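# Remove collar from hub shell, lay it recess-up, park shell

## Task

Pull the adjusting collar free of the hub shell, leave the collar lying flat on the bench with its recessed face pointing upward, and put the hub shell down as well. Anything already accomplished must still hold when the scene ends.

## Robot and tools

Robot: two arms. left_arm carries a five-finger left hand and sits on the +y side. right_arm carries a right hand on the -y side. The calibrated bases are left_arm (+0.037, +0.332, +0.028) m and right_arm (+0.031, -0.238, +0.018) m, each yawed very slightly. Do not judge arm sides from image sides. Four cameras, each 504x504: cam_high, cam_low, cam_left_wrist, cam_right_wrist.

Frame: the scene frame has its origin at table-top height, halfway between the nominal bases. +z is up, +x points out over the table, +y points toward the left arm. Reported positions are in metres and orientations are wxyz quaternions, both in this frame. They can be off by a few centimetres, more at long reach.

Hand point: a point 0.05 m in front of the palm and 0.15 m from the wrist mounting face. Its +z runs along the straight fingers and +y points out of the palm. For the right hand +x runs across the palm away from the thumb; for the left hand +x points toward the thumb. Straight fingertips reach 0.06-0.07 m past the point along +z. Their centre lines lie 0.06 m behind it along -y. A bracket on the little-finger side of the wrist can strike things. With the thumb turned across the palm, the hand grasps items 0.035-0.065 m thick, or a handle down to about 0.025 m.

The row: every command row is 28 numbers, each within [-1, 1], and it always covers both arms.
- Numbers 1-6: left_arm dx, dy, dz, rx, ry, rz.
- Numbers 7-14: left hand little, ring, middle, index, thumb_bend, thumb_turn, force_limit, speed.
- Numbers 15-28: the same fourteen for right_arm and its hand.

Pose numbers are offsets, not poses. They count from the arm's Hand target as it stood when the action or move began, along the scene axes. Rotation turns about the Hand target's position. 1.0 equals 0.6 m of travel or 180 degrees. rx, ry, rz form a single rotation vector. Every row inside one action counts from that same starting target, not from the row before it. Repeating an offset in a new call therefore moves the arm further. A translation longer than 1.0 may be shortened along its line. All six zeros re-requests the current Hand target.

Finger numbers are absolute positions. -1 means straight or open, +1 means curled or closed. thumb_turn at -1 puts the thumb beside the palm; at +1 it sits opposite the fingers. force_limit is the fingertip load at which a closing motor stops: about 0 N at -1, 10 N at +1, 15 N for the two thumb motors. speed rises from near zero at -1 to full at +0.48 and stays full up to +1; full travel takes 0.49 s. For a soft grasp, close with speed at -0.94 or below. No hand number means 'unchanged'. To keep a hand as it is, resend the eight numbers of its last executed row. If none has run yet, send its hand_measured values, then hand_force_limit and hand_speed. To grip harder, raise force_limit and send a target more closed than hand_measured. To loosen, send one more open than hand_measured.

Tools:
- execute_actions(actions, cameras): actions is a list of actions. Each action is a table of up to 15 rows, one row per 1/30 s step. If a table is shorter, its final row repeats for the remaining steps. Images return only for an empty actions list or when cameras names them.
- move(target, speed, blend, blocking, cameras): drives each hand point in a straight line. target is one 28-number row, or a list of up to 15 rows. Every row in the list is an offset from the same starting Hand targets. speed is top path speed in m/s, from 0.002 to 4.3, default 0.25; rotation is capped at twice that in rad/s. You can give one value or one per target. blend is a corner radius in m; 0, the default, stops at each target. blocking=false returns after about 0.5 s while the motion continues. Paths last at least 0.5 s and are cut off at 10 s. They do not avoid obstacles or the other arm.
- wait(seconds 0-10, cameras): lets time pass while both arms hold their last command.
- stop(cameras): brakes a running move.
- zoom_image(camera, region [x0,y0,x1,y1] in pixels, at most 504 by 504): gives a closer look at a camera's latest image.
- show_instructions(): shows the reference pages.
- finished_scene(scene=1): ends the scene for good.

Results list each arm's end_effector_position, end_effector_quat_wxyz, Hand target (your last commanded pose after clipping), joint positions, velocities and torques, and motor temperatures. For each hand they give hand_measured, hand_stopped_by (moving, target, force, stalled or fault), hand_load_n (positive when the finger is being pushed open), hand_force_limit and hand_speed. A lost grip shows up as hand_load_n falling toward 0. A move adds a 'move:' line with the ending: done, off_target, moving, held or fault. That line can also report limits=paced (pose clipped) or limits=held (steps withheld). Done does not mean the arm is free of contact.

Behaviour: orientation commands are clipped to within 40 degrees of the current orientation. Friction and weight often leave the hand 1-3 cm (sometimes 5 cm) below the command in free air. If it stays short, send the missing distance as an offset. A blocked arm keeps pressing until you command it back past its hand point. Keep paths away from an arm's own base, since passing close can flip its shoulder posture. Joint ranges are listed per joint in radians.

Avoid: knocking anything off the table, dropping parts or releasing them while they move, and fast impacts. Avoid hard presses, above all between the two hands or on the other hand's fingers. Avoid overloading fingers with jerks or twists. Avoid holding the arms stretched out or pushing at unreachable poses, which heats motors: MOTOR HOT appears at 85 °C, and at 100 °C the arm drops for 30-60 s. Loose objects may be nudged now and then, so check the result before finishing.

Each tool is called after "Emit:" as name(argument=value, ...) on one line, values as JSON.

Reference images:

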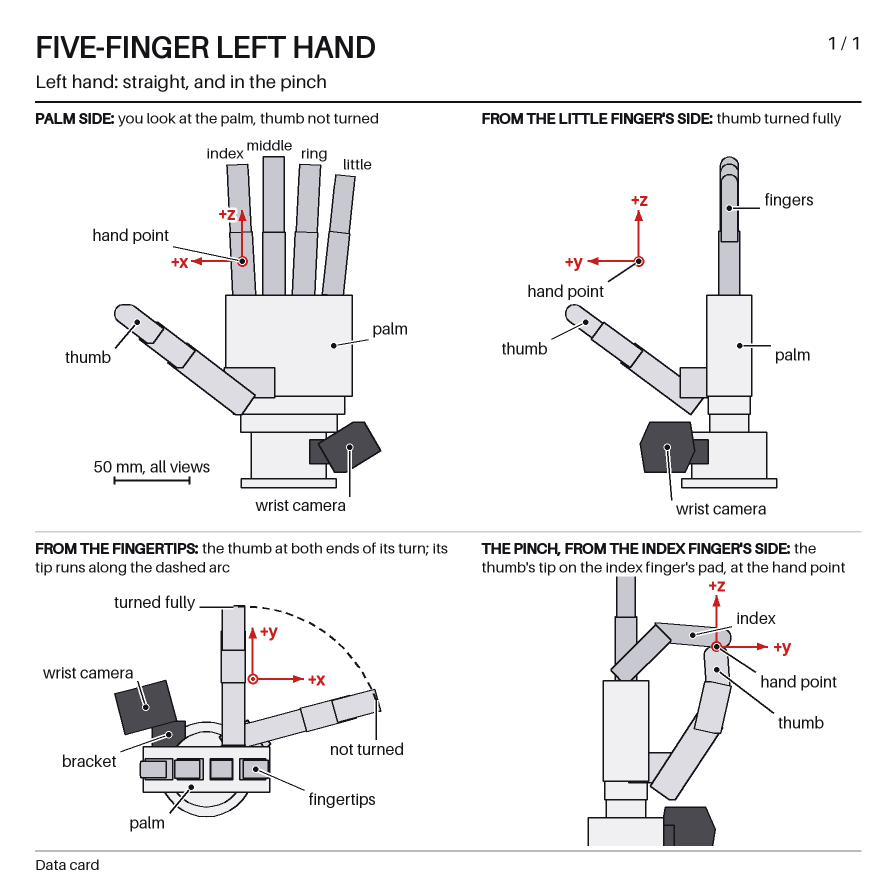

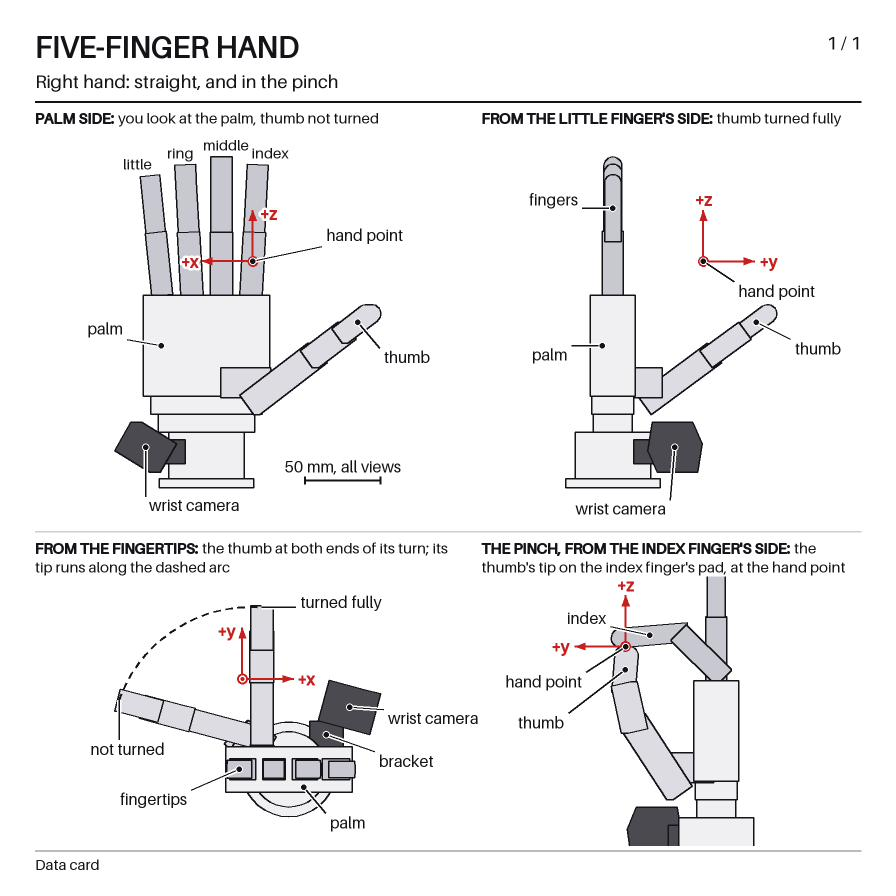

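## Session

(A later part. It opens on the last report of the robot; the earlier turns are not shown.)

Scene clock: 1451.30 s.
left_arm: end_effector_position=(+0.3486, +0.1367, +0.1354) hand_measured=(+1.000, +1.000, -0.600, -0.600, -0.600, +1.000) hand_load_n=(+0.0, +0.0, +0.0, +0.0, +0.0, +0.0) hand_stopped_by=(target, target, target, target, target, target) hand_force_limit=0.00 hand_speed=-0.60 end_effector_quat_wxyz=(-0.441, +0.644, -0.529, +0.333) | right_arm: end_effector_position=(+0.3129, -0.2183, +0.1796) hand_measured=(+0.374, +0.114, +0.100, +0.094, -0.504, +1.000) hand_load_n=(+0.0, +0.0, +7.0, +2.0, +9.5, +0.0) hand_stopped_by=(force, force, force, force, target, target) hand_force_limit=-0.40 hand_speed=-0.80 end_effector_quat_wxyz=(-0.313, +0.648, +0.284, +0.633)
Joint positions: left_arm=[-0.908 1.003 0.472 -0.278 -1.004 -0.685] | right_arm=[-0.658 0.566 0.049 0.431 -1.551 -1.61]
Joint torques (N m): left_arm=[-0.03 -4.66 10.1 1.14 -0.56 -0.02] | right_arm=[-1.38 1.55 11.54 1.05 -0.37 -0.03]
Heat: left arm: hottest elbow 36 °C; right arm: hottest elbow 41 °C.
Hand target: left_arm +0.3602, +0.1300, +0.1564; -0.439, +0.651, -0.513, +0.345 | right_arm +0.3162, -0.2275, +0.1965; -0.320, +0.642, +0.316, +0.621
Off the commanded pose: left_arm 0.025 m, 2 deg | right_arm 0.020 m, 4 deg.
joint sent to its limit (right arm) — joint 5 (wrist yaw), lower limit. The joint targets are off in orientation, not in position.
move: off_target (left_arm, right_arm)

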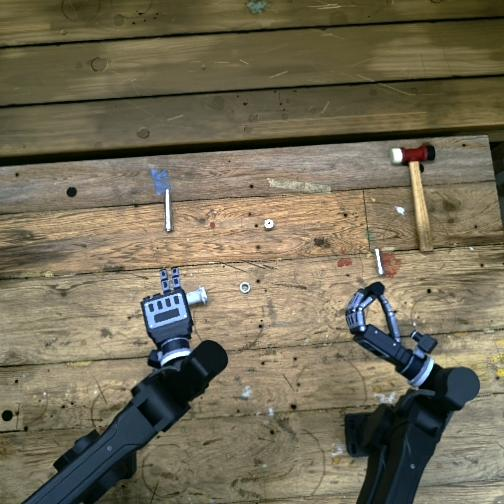

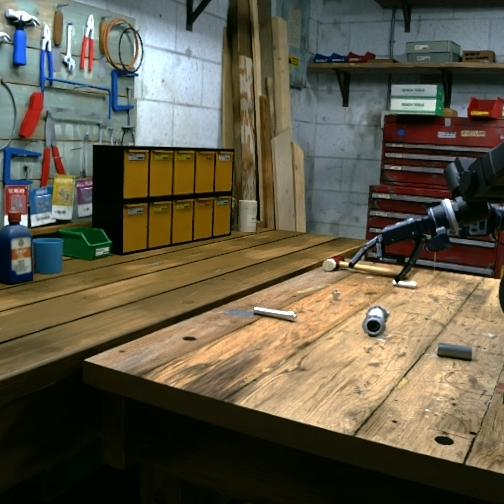

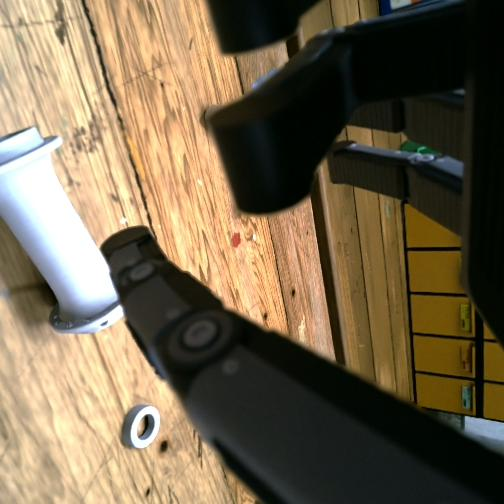

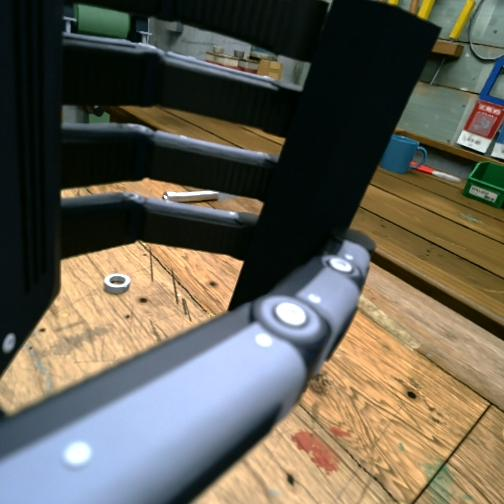

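Emit:
zoom_image(camera="cam_left_wrist", region=[100, 390, 180, 470])

Emit:
zoom_image(camera="cam_high", region=[224, 267, 264, 307])

Emit:
zoom_image(camera="cam_right_wrist", region=[92, 257, 142, 307])

Scaled by 6.300 from the camera's 504x504 image, which has a finer 720x720 frame.

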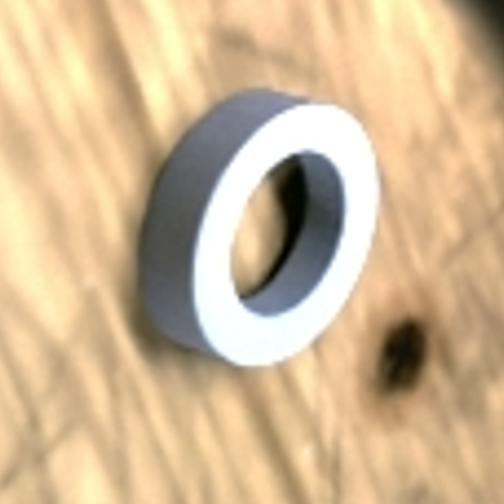

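Scaled by 12.600 from the camera's 504x504 image, which has a finer 720x720 frame.

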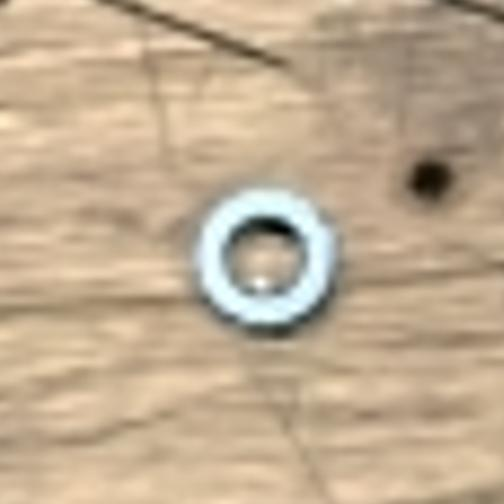

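Scaled by 10.080 from the camera's 504x504 image, which has a finer 720x720 frame.

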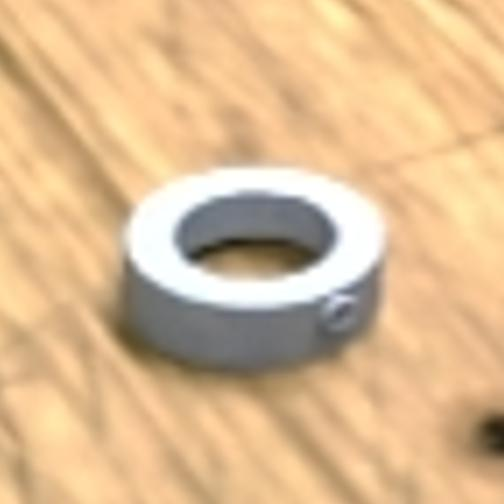

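Emit:
move(target=[0,0,0,0,0,0,1,1,-0.6,-0.6,-0.6,1,0.0,-0.6,0.0,0.03,0.05,0.4157,0.3167,-0.3316,0.7,0.7,0.7,0.7,-0.5,1,-0.4,-0.8], speed=0.25, cameras=["cam_high","cam_low","cam_right_wrist"])

Scene clock: 1568.73 s.
left_arm: end_effector_position=(+0.3485, +0.1368, +0.1354) hand_measured=(+1.000, +1.000, -0.600, -0.600, -0.600, +1.000) hand_load_n=(+0.0, +0.5, +0.0, +0.0, +0.0, +0.0) hand_stopped_by=(target, target, target, target, target, target) hand_force_limit=0.00 hand_speed=-0.60 end_effector_quat_wxyz=(-0.441, +0.644, -0.529, +0.333) | right_arm: end_effector_position=(+0.3110, -0.2138, +0.1988) hand_measured=(+0.374, +0.114, +0.100, +0.094, -0.504, +1.000) hand_load_n=(+0.0, +0.0, +7.0, +2.0, +9.5, +0.0) hand_stopped_by=(force, force, force, force, target, target) hand_force_limit=-0.40 hand_speed=-0.80 end_effector_quat_wxyz=(-0.382, +0.592, -0.592, +0.390)
Joint positions: left_arm=[-0.908 1.003 0.472 -0.279 -1.004 -0.685] | right_arm=[-0.009 0.294 0.398 -0.52 -0.018 -0.018]
Joint torques (N m): left_arm=[0.38 -5.07 10.14 1.06 -0.55 -0.03] | right_arm=[1.03 3.84 15.01 1.69 -0.06 0.04]
Motor temperatures (°C): left_arm=[29 33 41 21 27 23] | right_arm=[23 28 43 24 23 22]
Heat: left arm: hottest elbow 41 °C; right arm: hottest elbow 43 °C.
Hand target: left_arm +0.3602, +0.1300, +0.1564; -0.439, +0.651, -0.513, +0.345 | right_arm +0.3161, -0.2094, +0.2265; -0.395, +0.587, -0.586, +0.395
Off the commanded pose: left_arm 0.025 m, 2 deg | right_arm 0.028 m, 2 deg.
move: off_target (left_arm, right_arm)
Images, in order (width x height): cam_high 504x504, cam_low 504x504, cam_right_wrist 504x504.

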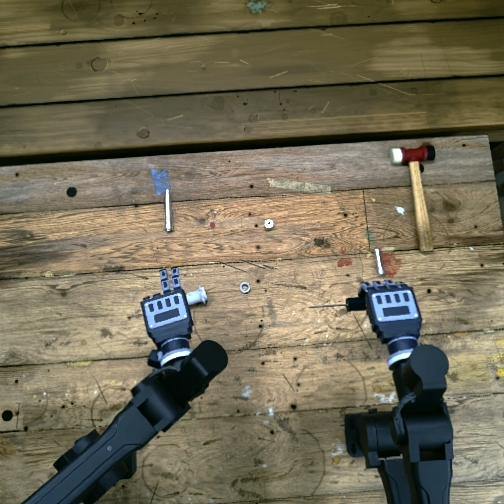

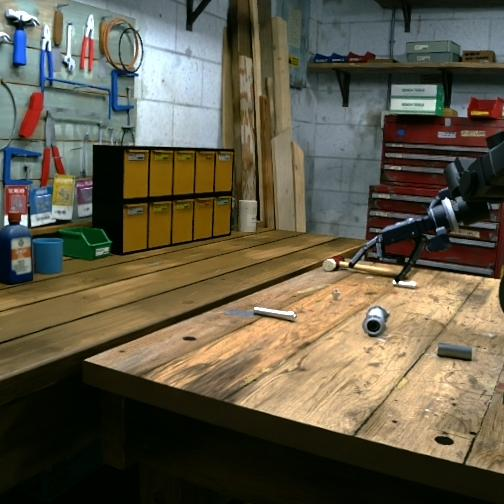

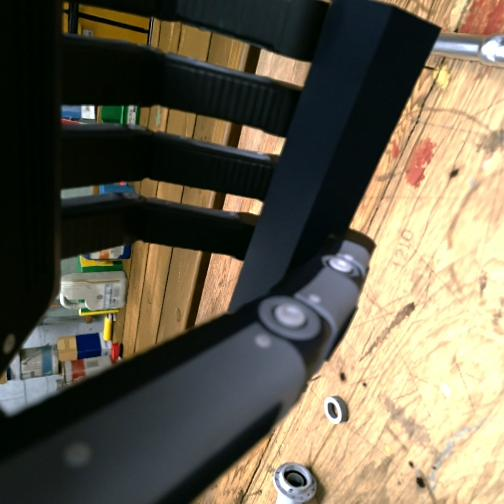

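Emit:
zoom_image(camera="cam_high", region=[310, 255, 430, 375])

Emit:
zoom_image(camera="cam_right_wrist", region=[30, 0, 450, 420])

Scaled by 4.200 from the camera's 504x504 image, which has a finer 720x720 frame.

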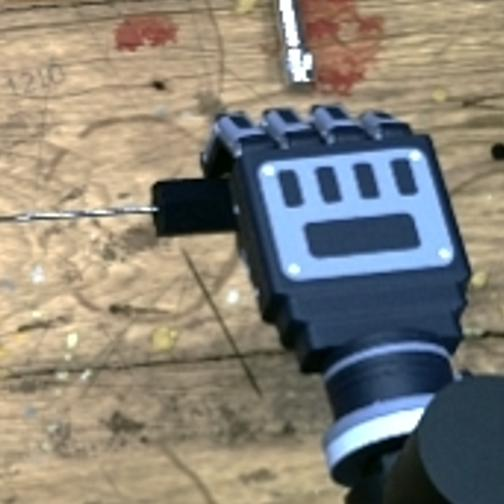

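Scaled by 1.200 from the camera's 504x504 image, which has a finer 720x720 frame.

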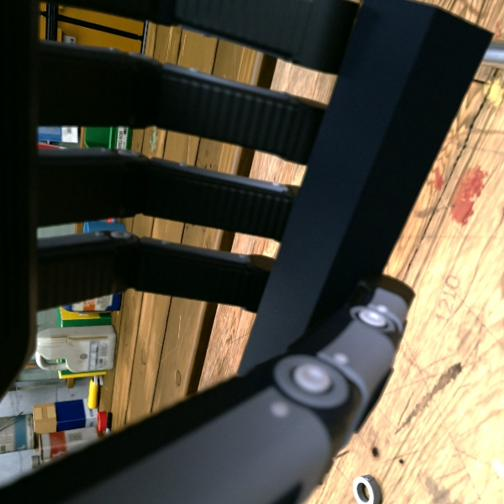

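Emit:
move(target=[0,0,0,0,0,0,1,1,-0.6,-0.6,-0.6,1,0.0,-0.6,-0.035,-0.026,-0.2775,0,0,0,0.7,0.7,0.7,0.7,-0.5,1,-0.4,-0.8], speed=0.15, cameras=["cam_high","cam_right_wrist"])

Scene clock: 1583.07 s.
left_arm: end_effector_position=(+0.3485, +0.1368, +0.1354) hand_measured=(+1.000, +1.000, -0.600, -0.600, -0.600, +1.000) hand_load_n=(+0.0, +0.0, +0.0, +0.0, +0.0, +0.0) hand_stopped_by=(target, target, target, target, target, target) hand_force_limit=0.00 hand_speed=-0.60 end_effector_quat_wxyz=(-0.441, +0.644, -0.529, +0.333) | right_arm: end_effector_position=(+0.2854, -0.2186, +0.0620) hand_measured=(+0.374, +0.114, +0.100, +0.094, -0.504, +1.000) hand_load_n=(+0.0, +0.0, +7.0, +2.0, +9.5, +0.0) hand_stopped_by=(force, force, force, force, target, target) hand_force_limit=-0.40 hand_speed=-0.80 end_effector_quat_wxyz=(-0.382, +0.595, -0.600, +0.373)
Joint positions: left_arm=[-0.908 1.003 0.472 -0.279 -1.004 -0.685] | right_arm=[-0.102 0.171 0.044 -0.32 -0.118 -0.041]
Joint torques (N m): left_arm=[0.09 -4.95 10.14 1.11 -0.53 -0.03] | right_arm=[0.21 4.19 12.16 1.99 -0.11 -0.04]
Heat: left arm: hottest elbow 41 °C; right arm: hottest elbow 45 °C.
Hand target: left_arm +0.3602, +0.1300, +0.1564; -0.439, +0.651, -0.513, +0.345 | right_arm +0.2887, -0.2176, +0.0732; -0.386, +0.595, -0.597, +0.376 (not the last commanded pose)
Off the commanded pose: left_arm 0.025 m, 2 deg | right_arm 0.012 m, 3 deg.
move: held (right_arm; a check stopped the path), off_target (left_arm); limits=held
pose unreachable (right arm): on one or more control steps of this call, first in action 0 (counted from 0), this arm could not follow its commanded pose, so it was not sent that pose on those steps. It may still have moved: this result reports where it is.
cause: moving toward the commanded pose would bring two parts of the arm too close to each other (joints 2 (shoulder) and 3 (elbow) lie between them).
Images, in order (width x height): cam_high 504x504, cam_right_wrist 504x504.

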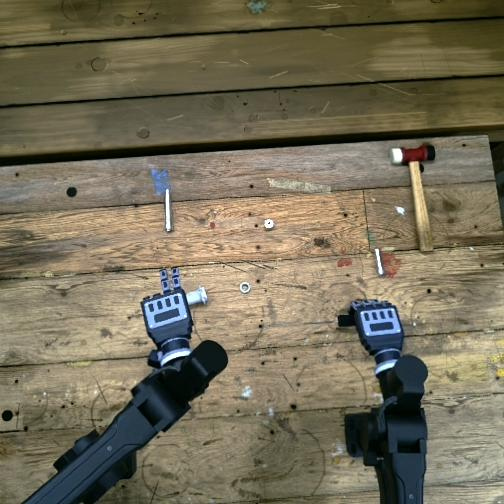

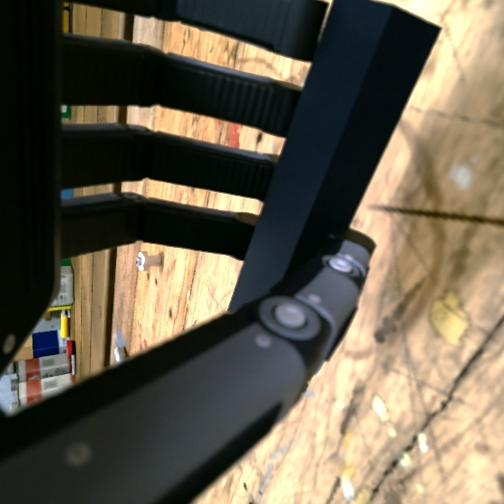

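Emit:
move(target=[[0,0,0,0,0,0,1,1,-0.6,-0.6,-0.6,1,0.0,-0.6,0.06,0.071,0.028,0,0,0,0.7,0.7,0.7,0.7,-0.5,1,-0.4,-0.8],[0,0,0,0,0,0,1,1,-0.6,-0.6,-0.6,1,0.0,-0.6,0.06,0.071,-0.04,0,0,0,0.7,0.7,0.7,0.7,-0.5,1,-0.4,-0.8]], speed=0.1, cameras=["cam_high","cam_right_wrist"])

Scene clock: 1591.77 s.
left_arm: end_effector_position=(+0.3485, +0.1368, +0.1354) hand_measured=(+1.000, +1.000, -0.600, -0.600, -0.600, +1.000) hand_load_n=(+0.0, +0.0, +0.0, +0.0, +0.0, +0.0) hand_stopped_by=(target, target, target, target, target, target) hand_force_limit=0.00 hand_speed=-0.60 end_effector_quat_wxyz=(-0.441, +0.644, -0.529, +0.333) | right_arm: end_effector_position=(+0.3203, -0.1804, +0.0454) hand_measured=(+0.374, +0.114, +0.100, +0.094, -0.504, +1.000) hand_load_n=(+0.0, +0.0, +7.0, +2.0, +9.5, +0.0) hand_stopped_by=(force, force, force, force, target, target) hand_force_limit=-0.40 hand_speed=-0.80 end_effector_quat_wxyz=(-0.375, +0.598, -0.600, +0.376)
Joint positions: left_arm=[-0.908 1.003 0.472 -0.279 -1.004 -0.685] | right_arm=[0.214 0.645 0.054 0.132 0.175 0.087]
Joint torques (N m): left_arm=[0.32 -4.78 10.1 1.09 -0.54 -0.03] | right_arm=[0.91 2.26 9.01 3.15 0.04 0.06]
Heat: left arm: hottest elbow 41 °C; right arm: hottest elbow 46 °C.
Hand target: left_arm +0.3602, +0.1300, +0.1564; -0.439, +0.651, -0.513, +0.345 | right_arm +0.3246, -0.1751, +0.0492; -0.386, +0.595, -0.597, +0.376
Off the commanded pose: left_arm 0.025 m, 2 deg | right_arm 0.008 m, 1 deg.
move: off_target (left_arm)
Images, in order (width x height): cam_high 504x504, cam_right_wrist 504x504.

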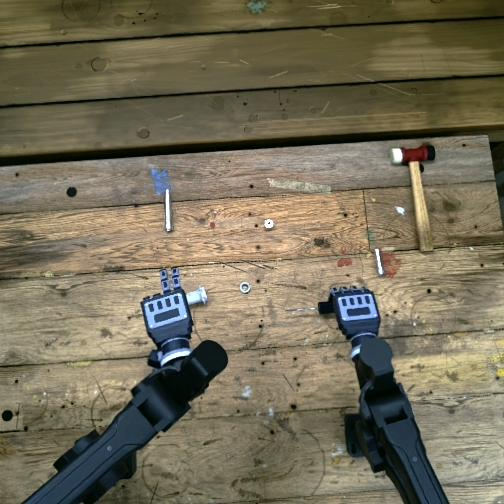

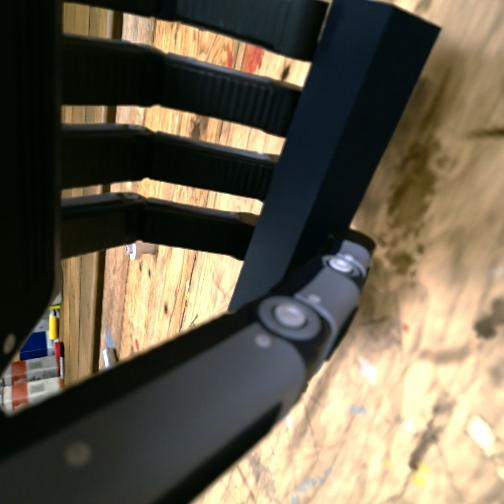

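Emit:
move(target=[0,0,0,0,0,0,1,1,-0.6,-0.6,-0.6,1,0.0,-0.6,0,0,-0.017,0,0,0,0.7,0.7,0.7,0.7,-0.5,1,-0.4,-0.8], speed=0.05)

Emit:
move(target=[0,0,0,0,0,0,1,1,-0.6,-0.6,-0.6,1,0.0,-0.6,0,0,-0.01,0,0,0,0.7,0.7,0.7,0.7,-0.5,1,-0.4,-0.8], speed=0.05, cameras=["cam_high"])

Scene clock: 1596.93 s.
left_arm: end_effector_position=(+0.3485, +0.1368, +0.1354) hand_measured=(+1.000, +1.000, -0.600, -0.600, -0.600, +1.000) hand_load_n=(+0.0, +0.0, +0.0, +0.0, -0.5, +0.0) hand_stopped_by=(target, target, target, target, target, target) hand_force_limit=0.00 hand_speed=-0.60 end_effector_quat_wxyz=(-0.441, +0.644, -0.529, +0.333) | right_arm: end_effector_position=(+0.3224, -0.1800, +0.0370) hand_measured=(+0.374, +0.114, +0.100, +0.094, -0.504, +1.000) hand_load_n=(+0.0, +0.0, +7.0, +1.5, +9.5, +0.0) hand_stopped_by=(force, force, force, force, target, target) hand_force_limit=-0.40 hand_speed=-0.80 end_effector_quat_wxyz=(-0.376, +0.598, -0.600, +0.376)
Joint positions: left_arm=[-0.908 1.003 0.472 -0.279 -1.004 -0.685] | right_arm=[0.214 0.724 0.038 0.23 0.175 0.087]
Joint torques (N m): left_arm=[0.38 -4.66 10.07 1.1 -0.54 -0.03] | right_arm=[0.97 2.02 8.18 3.08 0.03 0.05]
Heat: left arm: hottest elbow 41 °C; right arm: hottest elbow 45 °C.
Hand target: left_arm +0.3602, +0.1300, +0.1564; -0.439, +0.651, -0.513, +0.345 | right_arm +0.3247, -0.1750, +0.0390; -0.386, +0.595, -0.597, +0.376
Off the commanded pose: left_arm 0.025 m, 2 deg | right_arm 0.006 m, 1 deg.
move: off_target (left_arm)

Scene clock: 1597.97 s.
left_arm: end_effector_position=(+0.3485, +0.1368, +0.1354) hand_measured=(+1.000, +1.000, -0.600, -0.600, -0.600, +1.000) hand_load_n=(+0.0, +0.0, +0.0, +0.0, +0.0, +0.0) hand_stopped_by=(target, target, target, target, target, target) hand_force_limit=0.00 hand_speed=-0.60 end_effector_quat_wxyz=(-0.441, +0.644, -0.529, +0.333) | right_arm: end_effector_position=(+0.3241, -0.1797, +0.0327) hand_measured=(+0.374, +0.114, +0.100, +0.094, -0.504, +1.000) hand_load_n=(+0.0, +0.0, +6.5, +2.0, +9.5, +0.0) hand_stopped_by=(force, force, force, force, target, target) hand_force_limit=-0.40 hand_speed=-0.80 end_effector_quat_wxyz=(-0.378, +0.597, -0.599, +0.378)
Joint positions: left_arm=[-0.908 1.003 0.472 -0.279 -1.004 -0.685] | right_arm=[0.214 0.775 0.03 0.294 0.175 0.087]
Joint torques (N m): left_arm=[0.32 -4.89 10.06 1.09 -0.53 -0.02] | right_arm=[0.91 1.61 7.61 3.12 0.01 0.04]
Heat: left arm: hottest elbow 41 °C; right arm: hottest elbow 45 °C.
Hand target: left_arm +0.3602, +0.1300, +0.1564; -0.439, +0.651, -0.513, +0.345 | right_arm +0.3247, -0.1751, +0.0331; -0.386, +0.595, -0.597, +0.376
Off the commanded pose: left_arm 0.025 m, 2 deg | right_arm 0.005 m, 1 deg.
move: off_target (left_arm)
Images, in order (width x height): cam_high 504x504.

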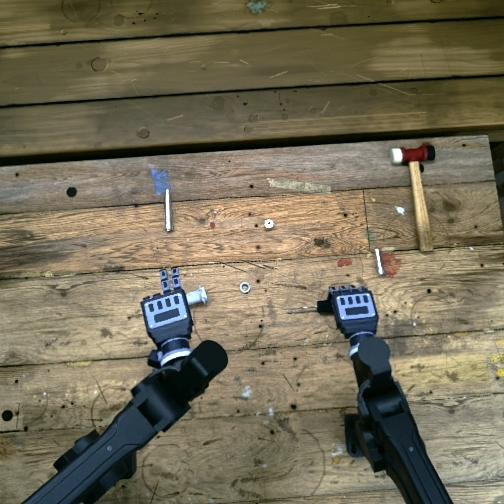

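Emit:
zoom_image(camera="cam_high", region=[280, 280, 400, 350])

Scaled by 4.200 from the camera's 504x504 image, which has a finer 720x720 frame.

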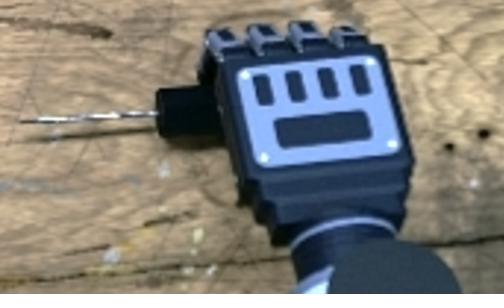

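Emit:
wait(seconds=0.1, cameras=["cam_low","cam_left_wrist"])

Emit:
zoom_image(camera="cam_low", region=[360, 230, 480, 330])

Scene clock: 1607.97 s.
left_arm: end_effector_position=(+0.3485, +0.1368, +0.1354) hand_measured=(+1.000, +1.000, -0.600, -0.600, -0.600, +1.000) hand_load_n=(+0.0, +0.0, +0.0, +0.0, -0.5, +0.0) hand_stopped_by=(target, target, target, target, target, target) hand_force_limit=0.00 hand_speed=-0.60 end_effector_quat_wxyz=(-0.441, +0.644, -0.529, +0.333) | right_arm: end_effector_position=(+0.3241, -0.1797, +0.0327) hand_measured=(+0.374, +0.114, +0.100, +0.094, -0.504, +1.000) hand_load_n=(+0.0, +0.0, +6.5, +2.0, +9.5, +0.0) hand_stopped_by=(force, force, force, force, target, target) hand_force_limit=-0.40 hand_speed=-0.80 end_effector_quat_wxyz=(-0.378, +0.597, -0.599, +0.378)
Joint positions: left_arm=[-0.908 1.003 0.472 -0.279 -1.004 -0.685] | right_arm=[0.214 0.775 0.03 0.294 0.175 0.087]
Joint torques (N m): left_arm=[0.03 -4.89 10.13 1.09 -0.54 -0.02] | right_arm=[0.97 1.73 7.6 3.11 0.01 0.05]
Heat: left arm: hottest elbow 41 °C; right arm: hottest elbow 44 °C.
Hand target: left_arm +0.3602, +0.1300, +0.1564; -0.439, +0.651, -0.513, +0.345 | right_arm +0.3247, -0.1751, +0.0330; -0.386, +0.595, -0.597, +0.376
Off the commanded pose: left_arm 0.025 m, 2 deg | right_arm 0.005 m, 1 deg.
wait: 0.10 s; at rest from the start
Images, in order (width x height): cam_low 504x504, cam_left_wrist 504x504.

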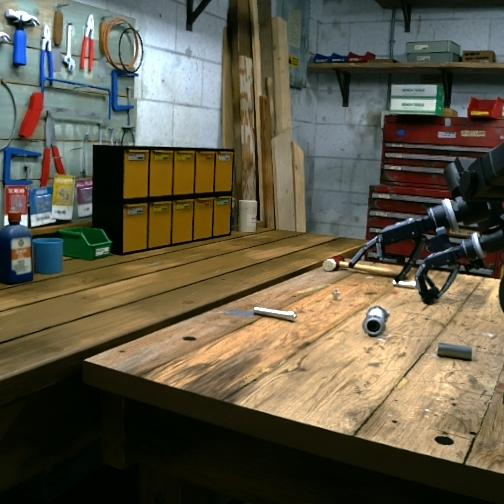

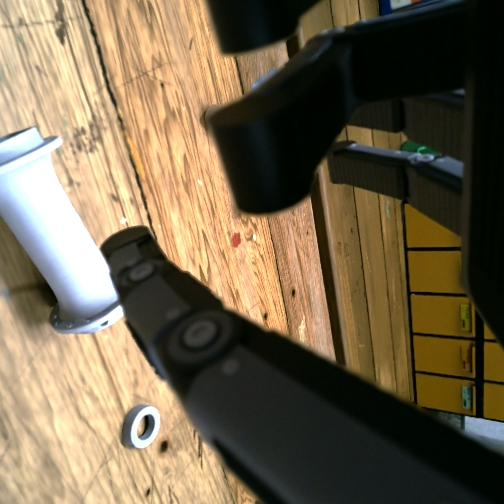

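Scaled by 4.200 from the camera's 504x504 image, which has a finer 720x720 frame.

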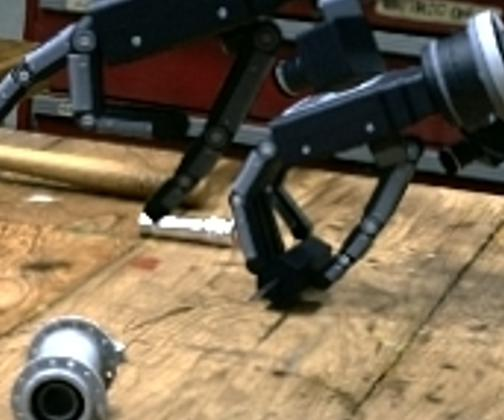

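Emit:
zoom_image(camera="cam_low", region=[408, 262, 456, 310])

Scaled by 10.500 from the camera's 504x504 image, which has a finer 720x720 frame.

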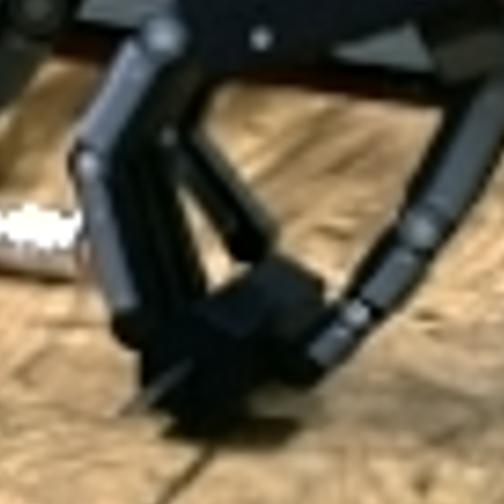

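Emit:
move(target=[0,0,0,0,0,0,1,1,-0.6,-0.6,-0.6,1,0.0,-0.6,0,0,-0.012,0,0,0,0.7,0.7,0.7,0.7,-0.5,1,-0.4,-0.8], speed=0.03, cameras=["cam_low"])

Emit:
zoom_image(camera="cam_low", region=[408, 262, 456, 310])

Scene clock: 1620.27 s.
left_arm: end_effector_position=(+0.3485, +0.1368, +0.1354) hand_measured=(+1.000, +1.000, -0.600, -0.600, -0.600, +1.000) hand_load_n=(+0.0, +0.0, +0.0, -0.5, +0.0, +0.0) hand_stopped_by=(target, target, target, target, target, target) hand_force_limit=0.00 hand_speed=-0.60 end_effector_quat_wxyz=(-0.441, +0.644, -0.529, +0.333) | right_arm: end_effector_position=(+0.3288, -0.1790, +0.0320) hand_measured=(+0.374, +0.114, +0.100, +0.094, -0.504, +1.000) hand_load_n=(-1.0, +0.0, +6.5, +3.0, +9.5, +0.5) hand_stopped_by=(force, force, force, force, target, target) hand_force_limit=-0.40 hand_speed=-0.80 end_effector_quat_wxyz=(-0.385, +0.592, -0.596, +0.383)
Joint positions: left_arm=[-0.908 1.003 0.472 -0.279 -1.004 -0.685] | right_arm=[0.214 0.835 0.023 0.383 0.176 0.087]
Joint torques (N m): left_arm=[-0.03 -5.01 10.07 1.11 -0.54 -0.03] | right_arm=[0.97 1.96 6.78 2.71 -0.05 0.04]
Heat: left arm: hottest elbow 42 °C; right arm: hottest elbow 43 °C.
Hand target: left_arm +0.3602, +0.1300, +0.1564; -0.439, +0.651, -0.513, +0.345 | right_arm +0.3247, -0.1750, +0.0259; -0.386, +0.595, -0.597, +0.376
Off the commanded pose: left_arm 0.025 m, 2 deg | right_arm 0.008 m, 1 deg.
move: off_target (left_arm)
Images, in order (width x height): cam_low 504x504.

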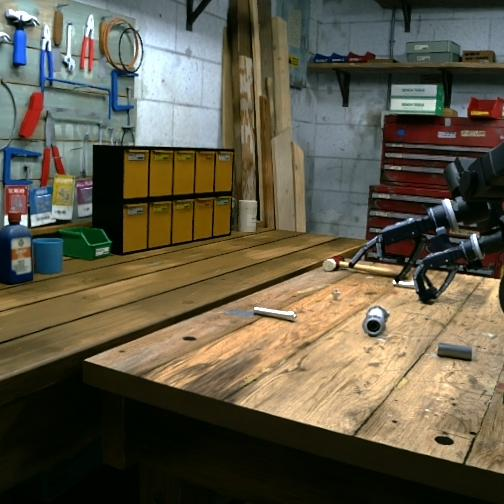

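Scaled by 10.500 from the camera's 504x504 image, which has a finer 720x720 frame.

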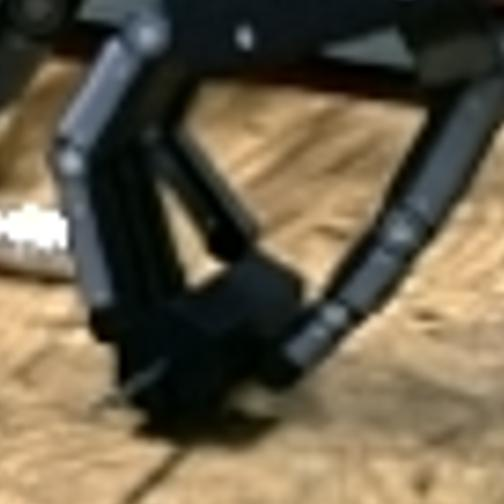

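Emit:
move(target=[0,0,0,0,0,0,1,1,-0.6,-0.6,-0.6,1,0.0,-0.6,0,0,0.004,0,0,0,-0.1,-0.1,-0.1,-0.1,-0.7,1,-0.4,-0.8], speed=0.03, cameras=["cam_low"])

Emit:
zoom_image(camera="cam_low", region=[408, 262, 456, 310])

Scene clock: 1626.30 s.
left_arm: end_effector_position=(+0.3485, +0.1368, +0.1354) hand_measured=(+1.000, +1.000, -0.600, -0.600, -0.600, +1.000) hand_load_n=(+0.0, +0.0, +0.0, +0.0, +0.0, +0.0) hand_stopped_by=(target, target, target, target, target, target) hand_force_limit=0.00 hand_speed=-0.60 end_effector_quat_wxyz=(-0.441, +0.644, -0.529, +0.333) | right_arm: end_effector_position=(+0.3264, -0.1794, +0.0293) hand_measured=(-0.100, -0.100, -0.100, -0.100, -0.700, +1.000) hand_load_n=(+0.0, +0.0, +0.0, +0.0, +0.0, +0.0) hand_stopped_by=(target, target, target, target, target, target) hand_force_limit=-0.40 hand_speed=-0.80 end_effector_quat_wxyz=(-0.383, +0.593, -0.597, +0.381)
Joint positions: left_arm=[-0.908 1.003 0.472 -0.279 -1.004 -0.685] | right_arm=[0.214 0.836 0.017 0.383 0.177 0.088]
Joint torques (N m): left_arm=[0.15 -4.84 10.11 1.16 -0.53 0.01] | right_arm=[0.91 0.56 7.53 1.95 -0.05 0.04]
Heat: left arm: hottest elbow 42 °C; right arm: hottest elbow 43 °C.
Hand target: left_arm +0.3602, +0.1300, +0.1564; -0.439, +0.651, -0.513, +0.345 | right_arm +0.3246, -0.1751, +0.0282; -0.386, +0.595, -0.597, +0.376
Off the commanded pose: left_arm 0.025 m, 2 deg | right_arm 0.005 m, 1 deg.
move: off_target (left_arm)
Images, in order (width x height): cam_low 504x504.

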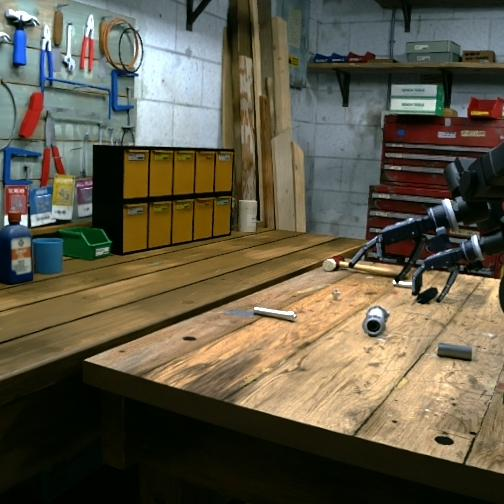

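Scaled by 10.500 from the camera's 504x504 image, which has a finer 720x720 frame.

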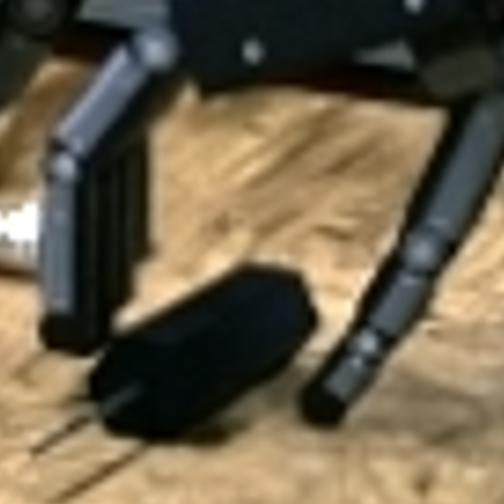

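Emit:
move(target=[[0,0,0,0,0,0,1,1,-0.6,-0.6,-0.6,1,0.0,-0.6,0,0,0,0,0,0,-0.6,-0.6,-0.6,-0.6,-1,1,-0.4,0],[0,0,0,0,0,0,1,1,-0.6,-0.6,-0.6,1,0.0,-0.6,0,0,0.25,0,0,0,-0.6,-0.6,-0.6,-0.6,-1,1,-0.4,0],[0,0,0,0,0,0,1,1,-0.6,-0.6,-0.6,1,0.0,-0.6,-0.04,-0.35,0.3,0,0,0,-0.6,-0.6,-0.6,-0.6,-1,1,-0.4,0]], speed=[0.1,0.12,0.25], cameras=["cam_high","cam_low","cam_right_wrist"])

Scene clock: 1636.67 s.
left_arm: end_effector_position=(+0.3485, +0.1368, +0.1354) hand_measured=(+1.000, +1.000, -0.600, -0.600, -0.600, +1.000) hand_load_n=(+0.0, +0.0, +0.0, +0.0, +0.0, +0.0) hand_stopped_by=(target, target, target, target, target, target) hand_force_limit=0.00 hand_speed=-0.60 end_effector_quat_wxyz=(-0.441, +0.644, -0.529, +0.333) | right_arm: end_effector_position=(+0.2968, -0.3727, +0.1896) hand_measured=(-0.600, -0.600, -0.600, -0.600, -0.998, +1.000) hand_load_n=(+0.0, +0.0, +0.0, +0.0, +0.0, +0.0) hand_stopped_by=(target, target, target, target, target, target) hand_force_limit=-0.40 hand_speed=0.00 end_effector_quat_wxyz=(-0.391, +0.594, -0.602, +0.363)
Joint positions: left_arm=[-0.908 1.003 0.472 -0.279 -1.004 -0.685] | right_arm=[-0.951 0.705 0.521 -0.541 -0.863 -0.549]
Joint torques (N m): left_arm=[0.15 -4.78 10.07 1.09 -0.54 -0.02] | right_arm=[-1.2 0.73 13.89 1.13 -0.77 -0.15]
Heat: left arm: hottest elbow 42 °C; right arm: hottest elbow 43 °C.
Hand target: left_arm +0.3602, +0.1300, +0.1564; -0.439, +0.651, -0.513, +0.345 | right_arm +0.3006, -0.3850, +0.2081; -0.386, +0.595, -0.597, +0.376
Off the commanded pose: left_arm 0.025 m, 2 deg | right_arm 0.023 m, 2 deg.
move: off_target (left_arm, right_arm)
Images, in order (width x height): cam_high 504x504, cam_low 504x504, cam_right_wrist 504x504.

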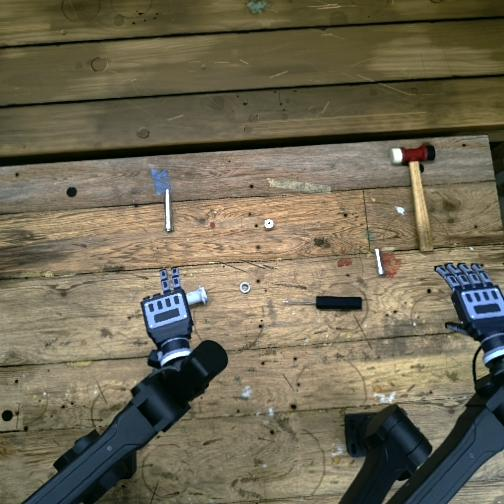

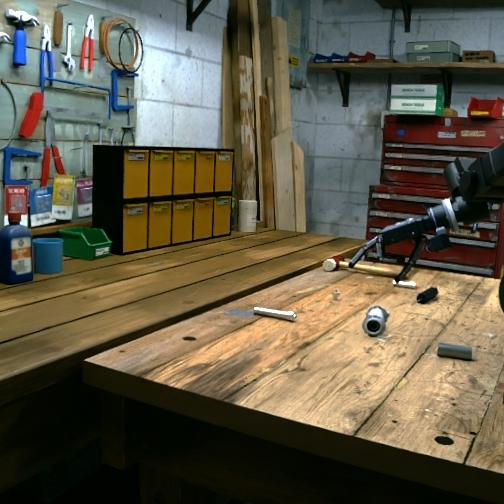

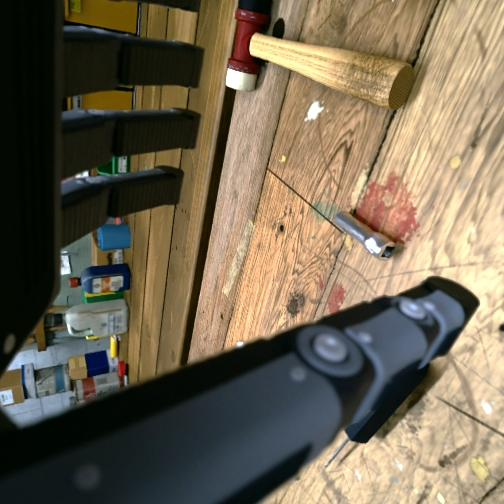

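Emit:
zoom_image(camera="cam_low", region=[350, 290, 410, 350])

Scaled by 8.400 from the camera's 504x504 image, which has a finer 720x720 frame.

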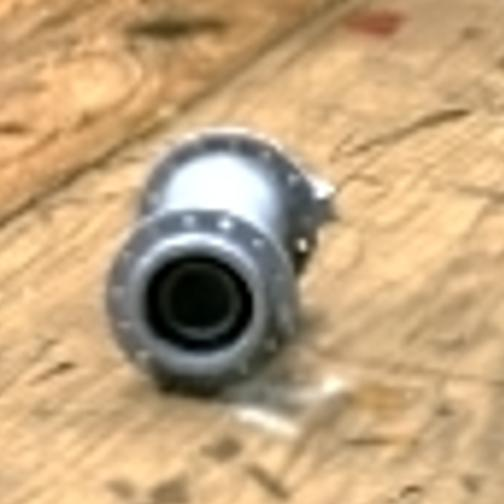

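Emit:
move(target=[0.041,-0.225,-0.094,0,0,0,-1,-1,-0.5,-1,-0.36,1,0.0,-0.4,0,0,0,0,0,0,-0.6,-0.6,-0.6,-0.6,-1,1,-0.4,0], speed=0.15, cameras=["cam_high","cam_low","cam_left_wrist"])

Scene clock: 1705.43 s.
left_arm: end_effector_position=(+0.3809, +0.0126, +0.0943) hand_measured=(-1.000, -1.000, -0.500, -1.000, -0.360, +1.000) hand_load_n=(+0.0, +0.0, +0.0, +0.0, +0.0, +0.0) hand_stopped_by=(target, target, target, target, target, target) hand_force_limit=0.00 hand_speed=-0.40 end_effector_quat_wxyz=(-0.445, +0.650, -0.517, +0.335) | right_arm: end_effector_position=(+0.2968, -0.3727, +0.1896) hand_measured=(-0.600, -0.600, -0.600, -0.600, -0.998, +1.000) hand_load_n=(+0.0, +0.0, +0.0, +0.0, +0.0, +0.0) hand_stopped_by=(target, target, target, target, target, target) hand_force_limit=-0.40 hand_speed=0.00 end_effector_quat_wxyz=(-0.391, +0.594, -0.602, +0.363)
Joint positions: left_arm=[-1.046 1.479 0.748 -0.279 -1.106 -0.932] | right_arm=[-0.951 0.705 0.521 -0.541 -0.864 -0.55]
Joint torques (N m): left_arm=[-1.73 -9 8.59 1.2 -0.69 -0.16] | right_arm=[-1.38 0.67 13.94 1.14 -0.76 -0.13]
Motor temperatures (°C): left_arm=[28 33 43 21 27 23] | right_arm=[22 28 49 24 24 22]
Heat: left arm: hottest elbow 43 °C; right arm: hottest elbow 49 °C.
Hand target: left_arm +0.3849, -0.0050, +0.1002; -0.439, +0.651, -0.513, +0.345 | right_arm +0.3007, -0.3850, +0.2081; -0.386, +0.595, -0.597, +0.376
Off the commanded pose: left_arm 0.019 m, 1 deg | right_arm 0.023 m, 2 deg.
move: off_target (left_arm, right_arm)
Images, in order (width x height): cam_high 504x504, cam_low 504x504, cam_left_wrist 504x504.

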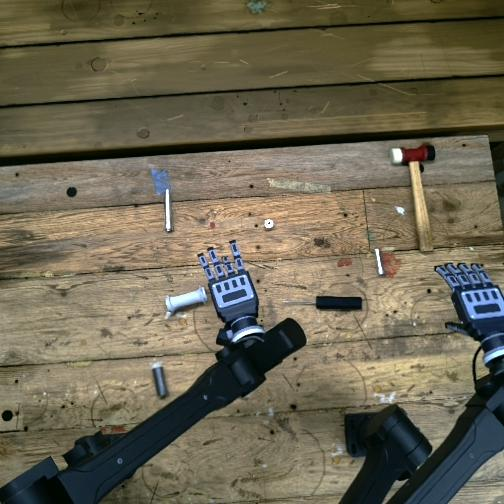

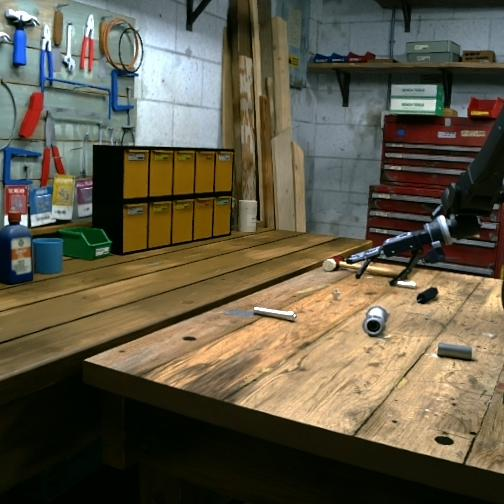

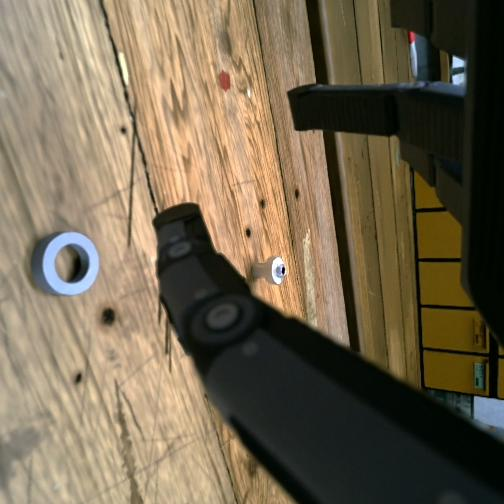

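Emit:
move(target=[0.015,-0.025,-0.0737,0,0,0,-1,-1,-0.5,-1,-0.36,1,0.0,-0.4,0,0,0,0,0,0,-0.6,-0.6,-0.6,-0.6,-1,1,-0.4,0], speed=0.1, cameras=["cam_low","cam_left_wrist"])

Emit:
zoom_image(camera="cam_low", region=[330, 250, 430, 350])

Scene clock: 1724.30 s.
left_arm: end_effector_position=(+0.3882, -0.0002, +0.0509) hand_measured=(-1.000, -1.000, -0.500, -1.000, -0.360, +1.000) hand_load_n=(+0.0, +0.0, +0.0, +0.0, +0.0, +0.5) hand_stopped_by=(target, target, target, target, target, target) hand_force_limit=0.00 hand_speed=-0.40 end_effector_quat_wxyz=(-0.447, +0.649, -0.520, +0.329) | right_arm: end_effector_position=(+0.2968, -0.3727, +0.1896) hand_measured=(-0.600, -0.600, -0.600, -0.600, -0.998, +1.000) hand_load_n=(-0.5, +0.0, +0.0, +0.0, +0.0, +0.0) hand_stopped_by=(target, target, target, target, target, target) hand_force_limit=-0.40 hand_speed=0.00 end_effector_quat_wxyz=(-0.391, +0.594, -0.602, +0.363)
Joint positions: left_arm=[-1.046 1.617 0.76 -0.172 -1.107 -0.937] | right_arm=[-0.951 0.705 0.521 -0.541 -0.864 -0.55]
Joint torques (N m): left_arm=[-1.49 -10.34 7.65 2.15 -0.67 -0.09] | right_arm=[-1.38 0.73 13.96 1.1 -0.77 -0.14]
Heat: left arm: hottest elbow 43 °C; right arm: hottest elbow 49 °C.
Hand target: left_arm +0.3939, -0.0199, +0.0560; -0.439, +0.651, -0.513, +0.345 | right_arm +0.3007, -0.3850, +0.2081; -0.386, +0.595, -0.597, +0.376
Off the commanded pose: left_arm 0.021 m, 2 deg | right_arm 0.023 m, 2 deg.
move: off_target (left_arm, right_arm)
Images, in order (width x height): cam_low 504x504, cam_left_wrist 504x504.

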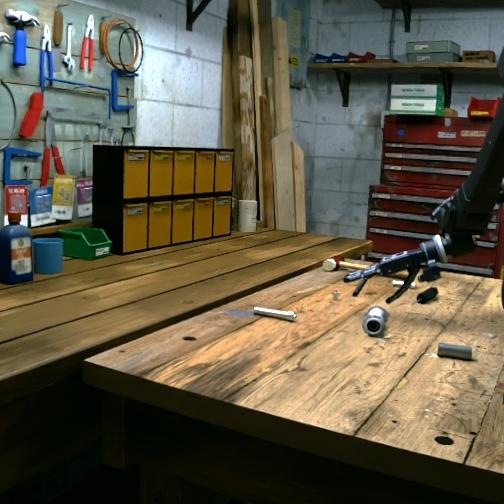

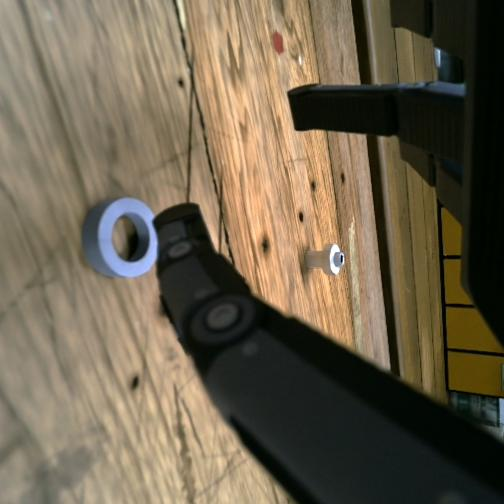

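Scaled by 5.040 from the camera's 504x504 image, which has a finer 720x720 frame.

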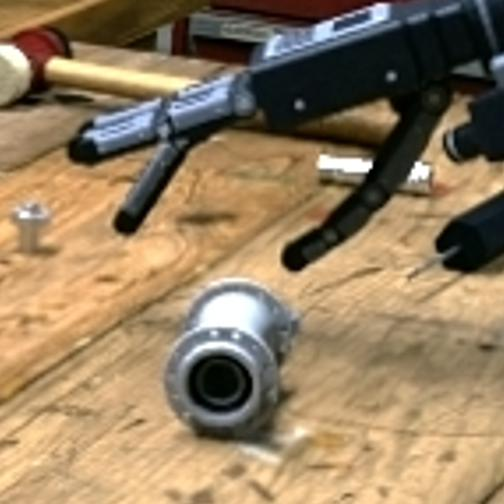

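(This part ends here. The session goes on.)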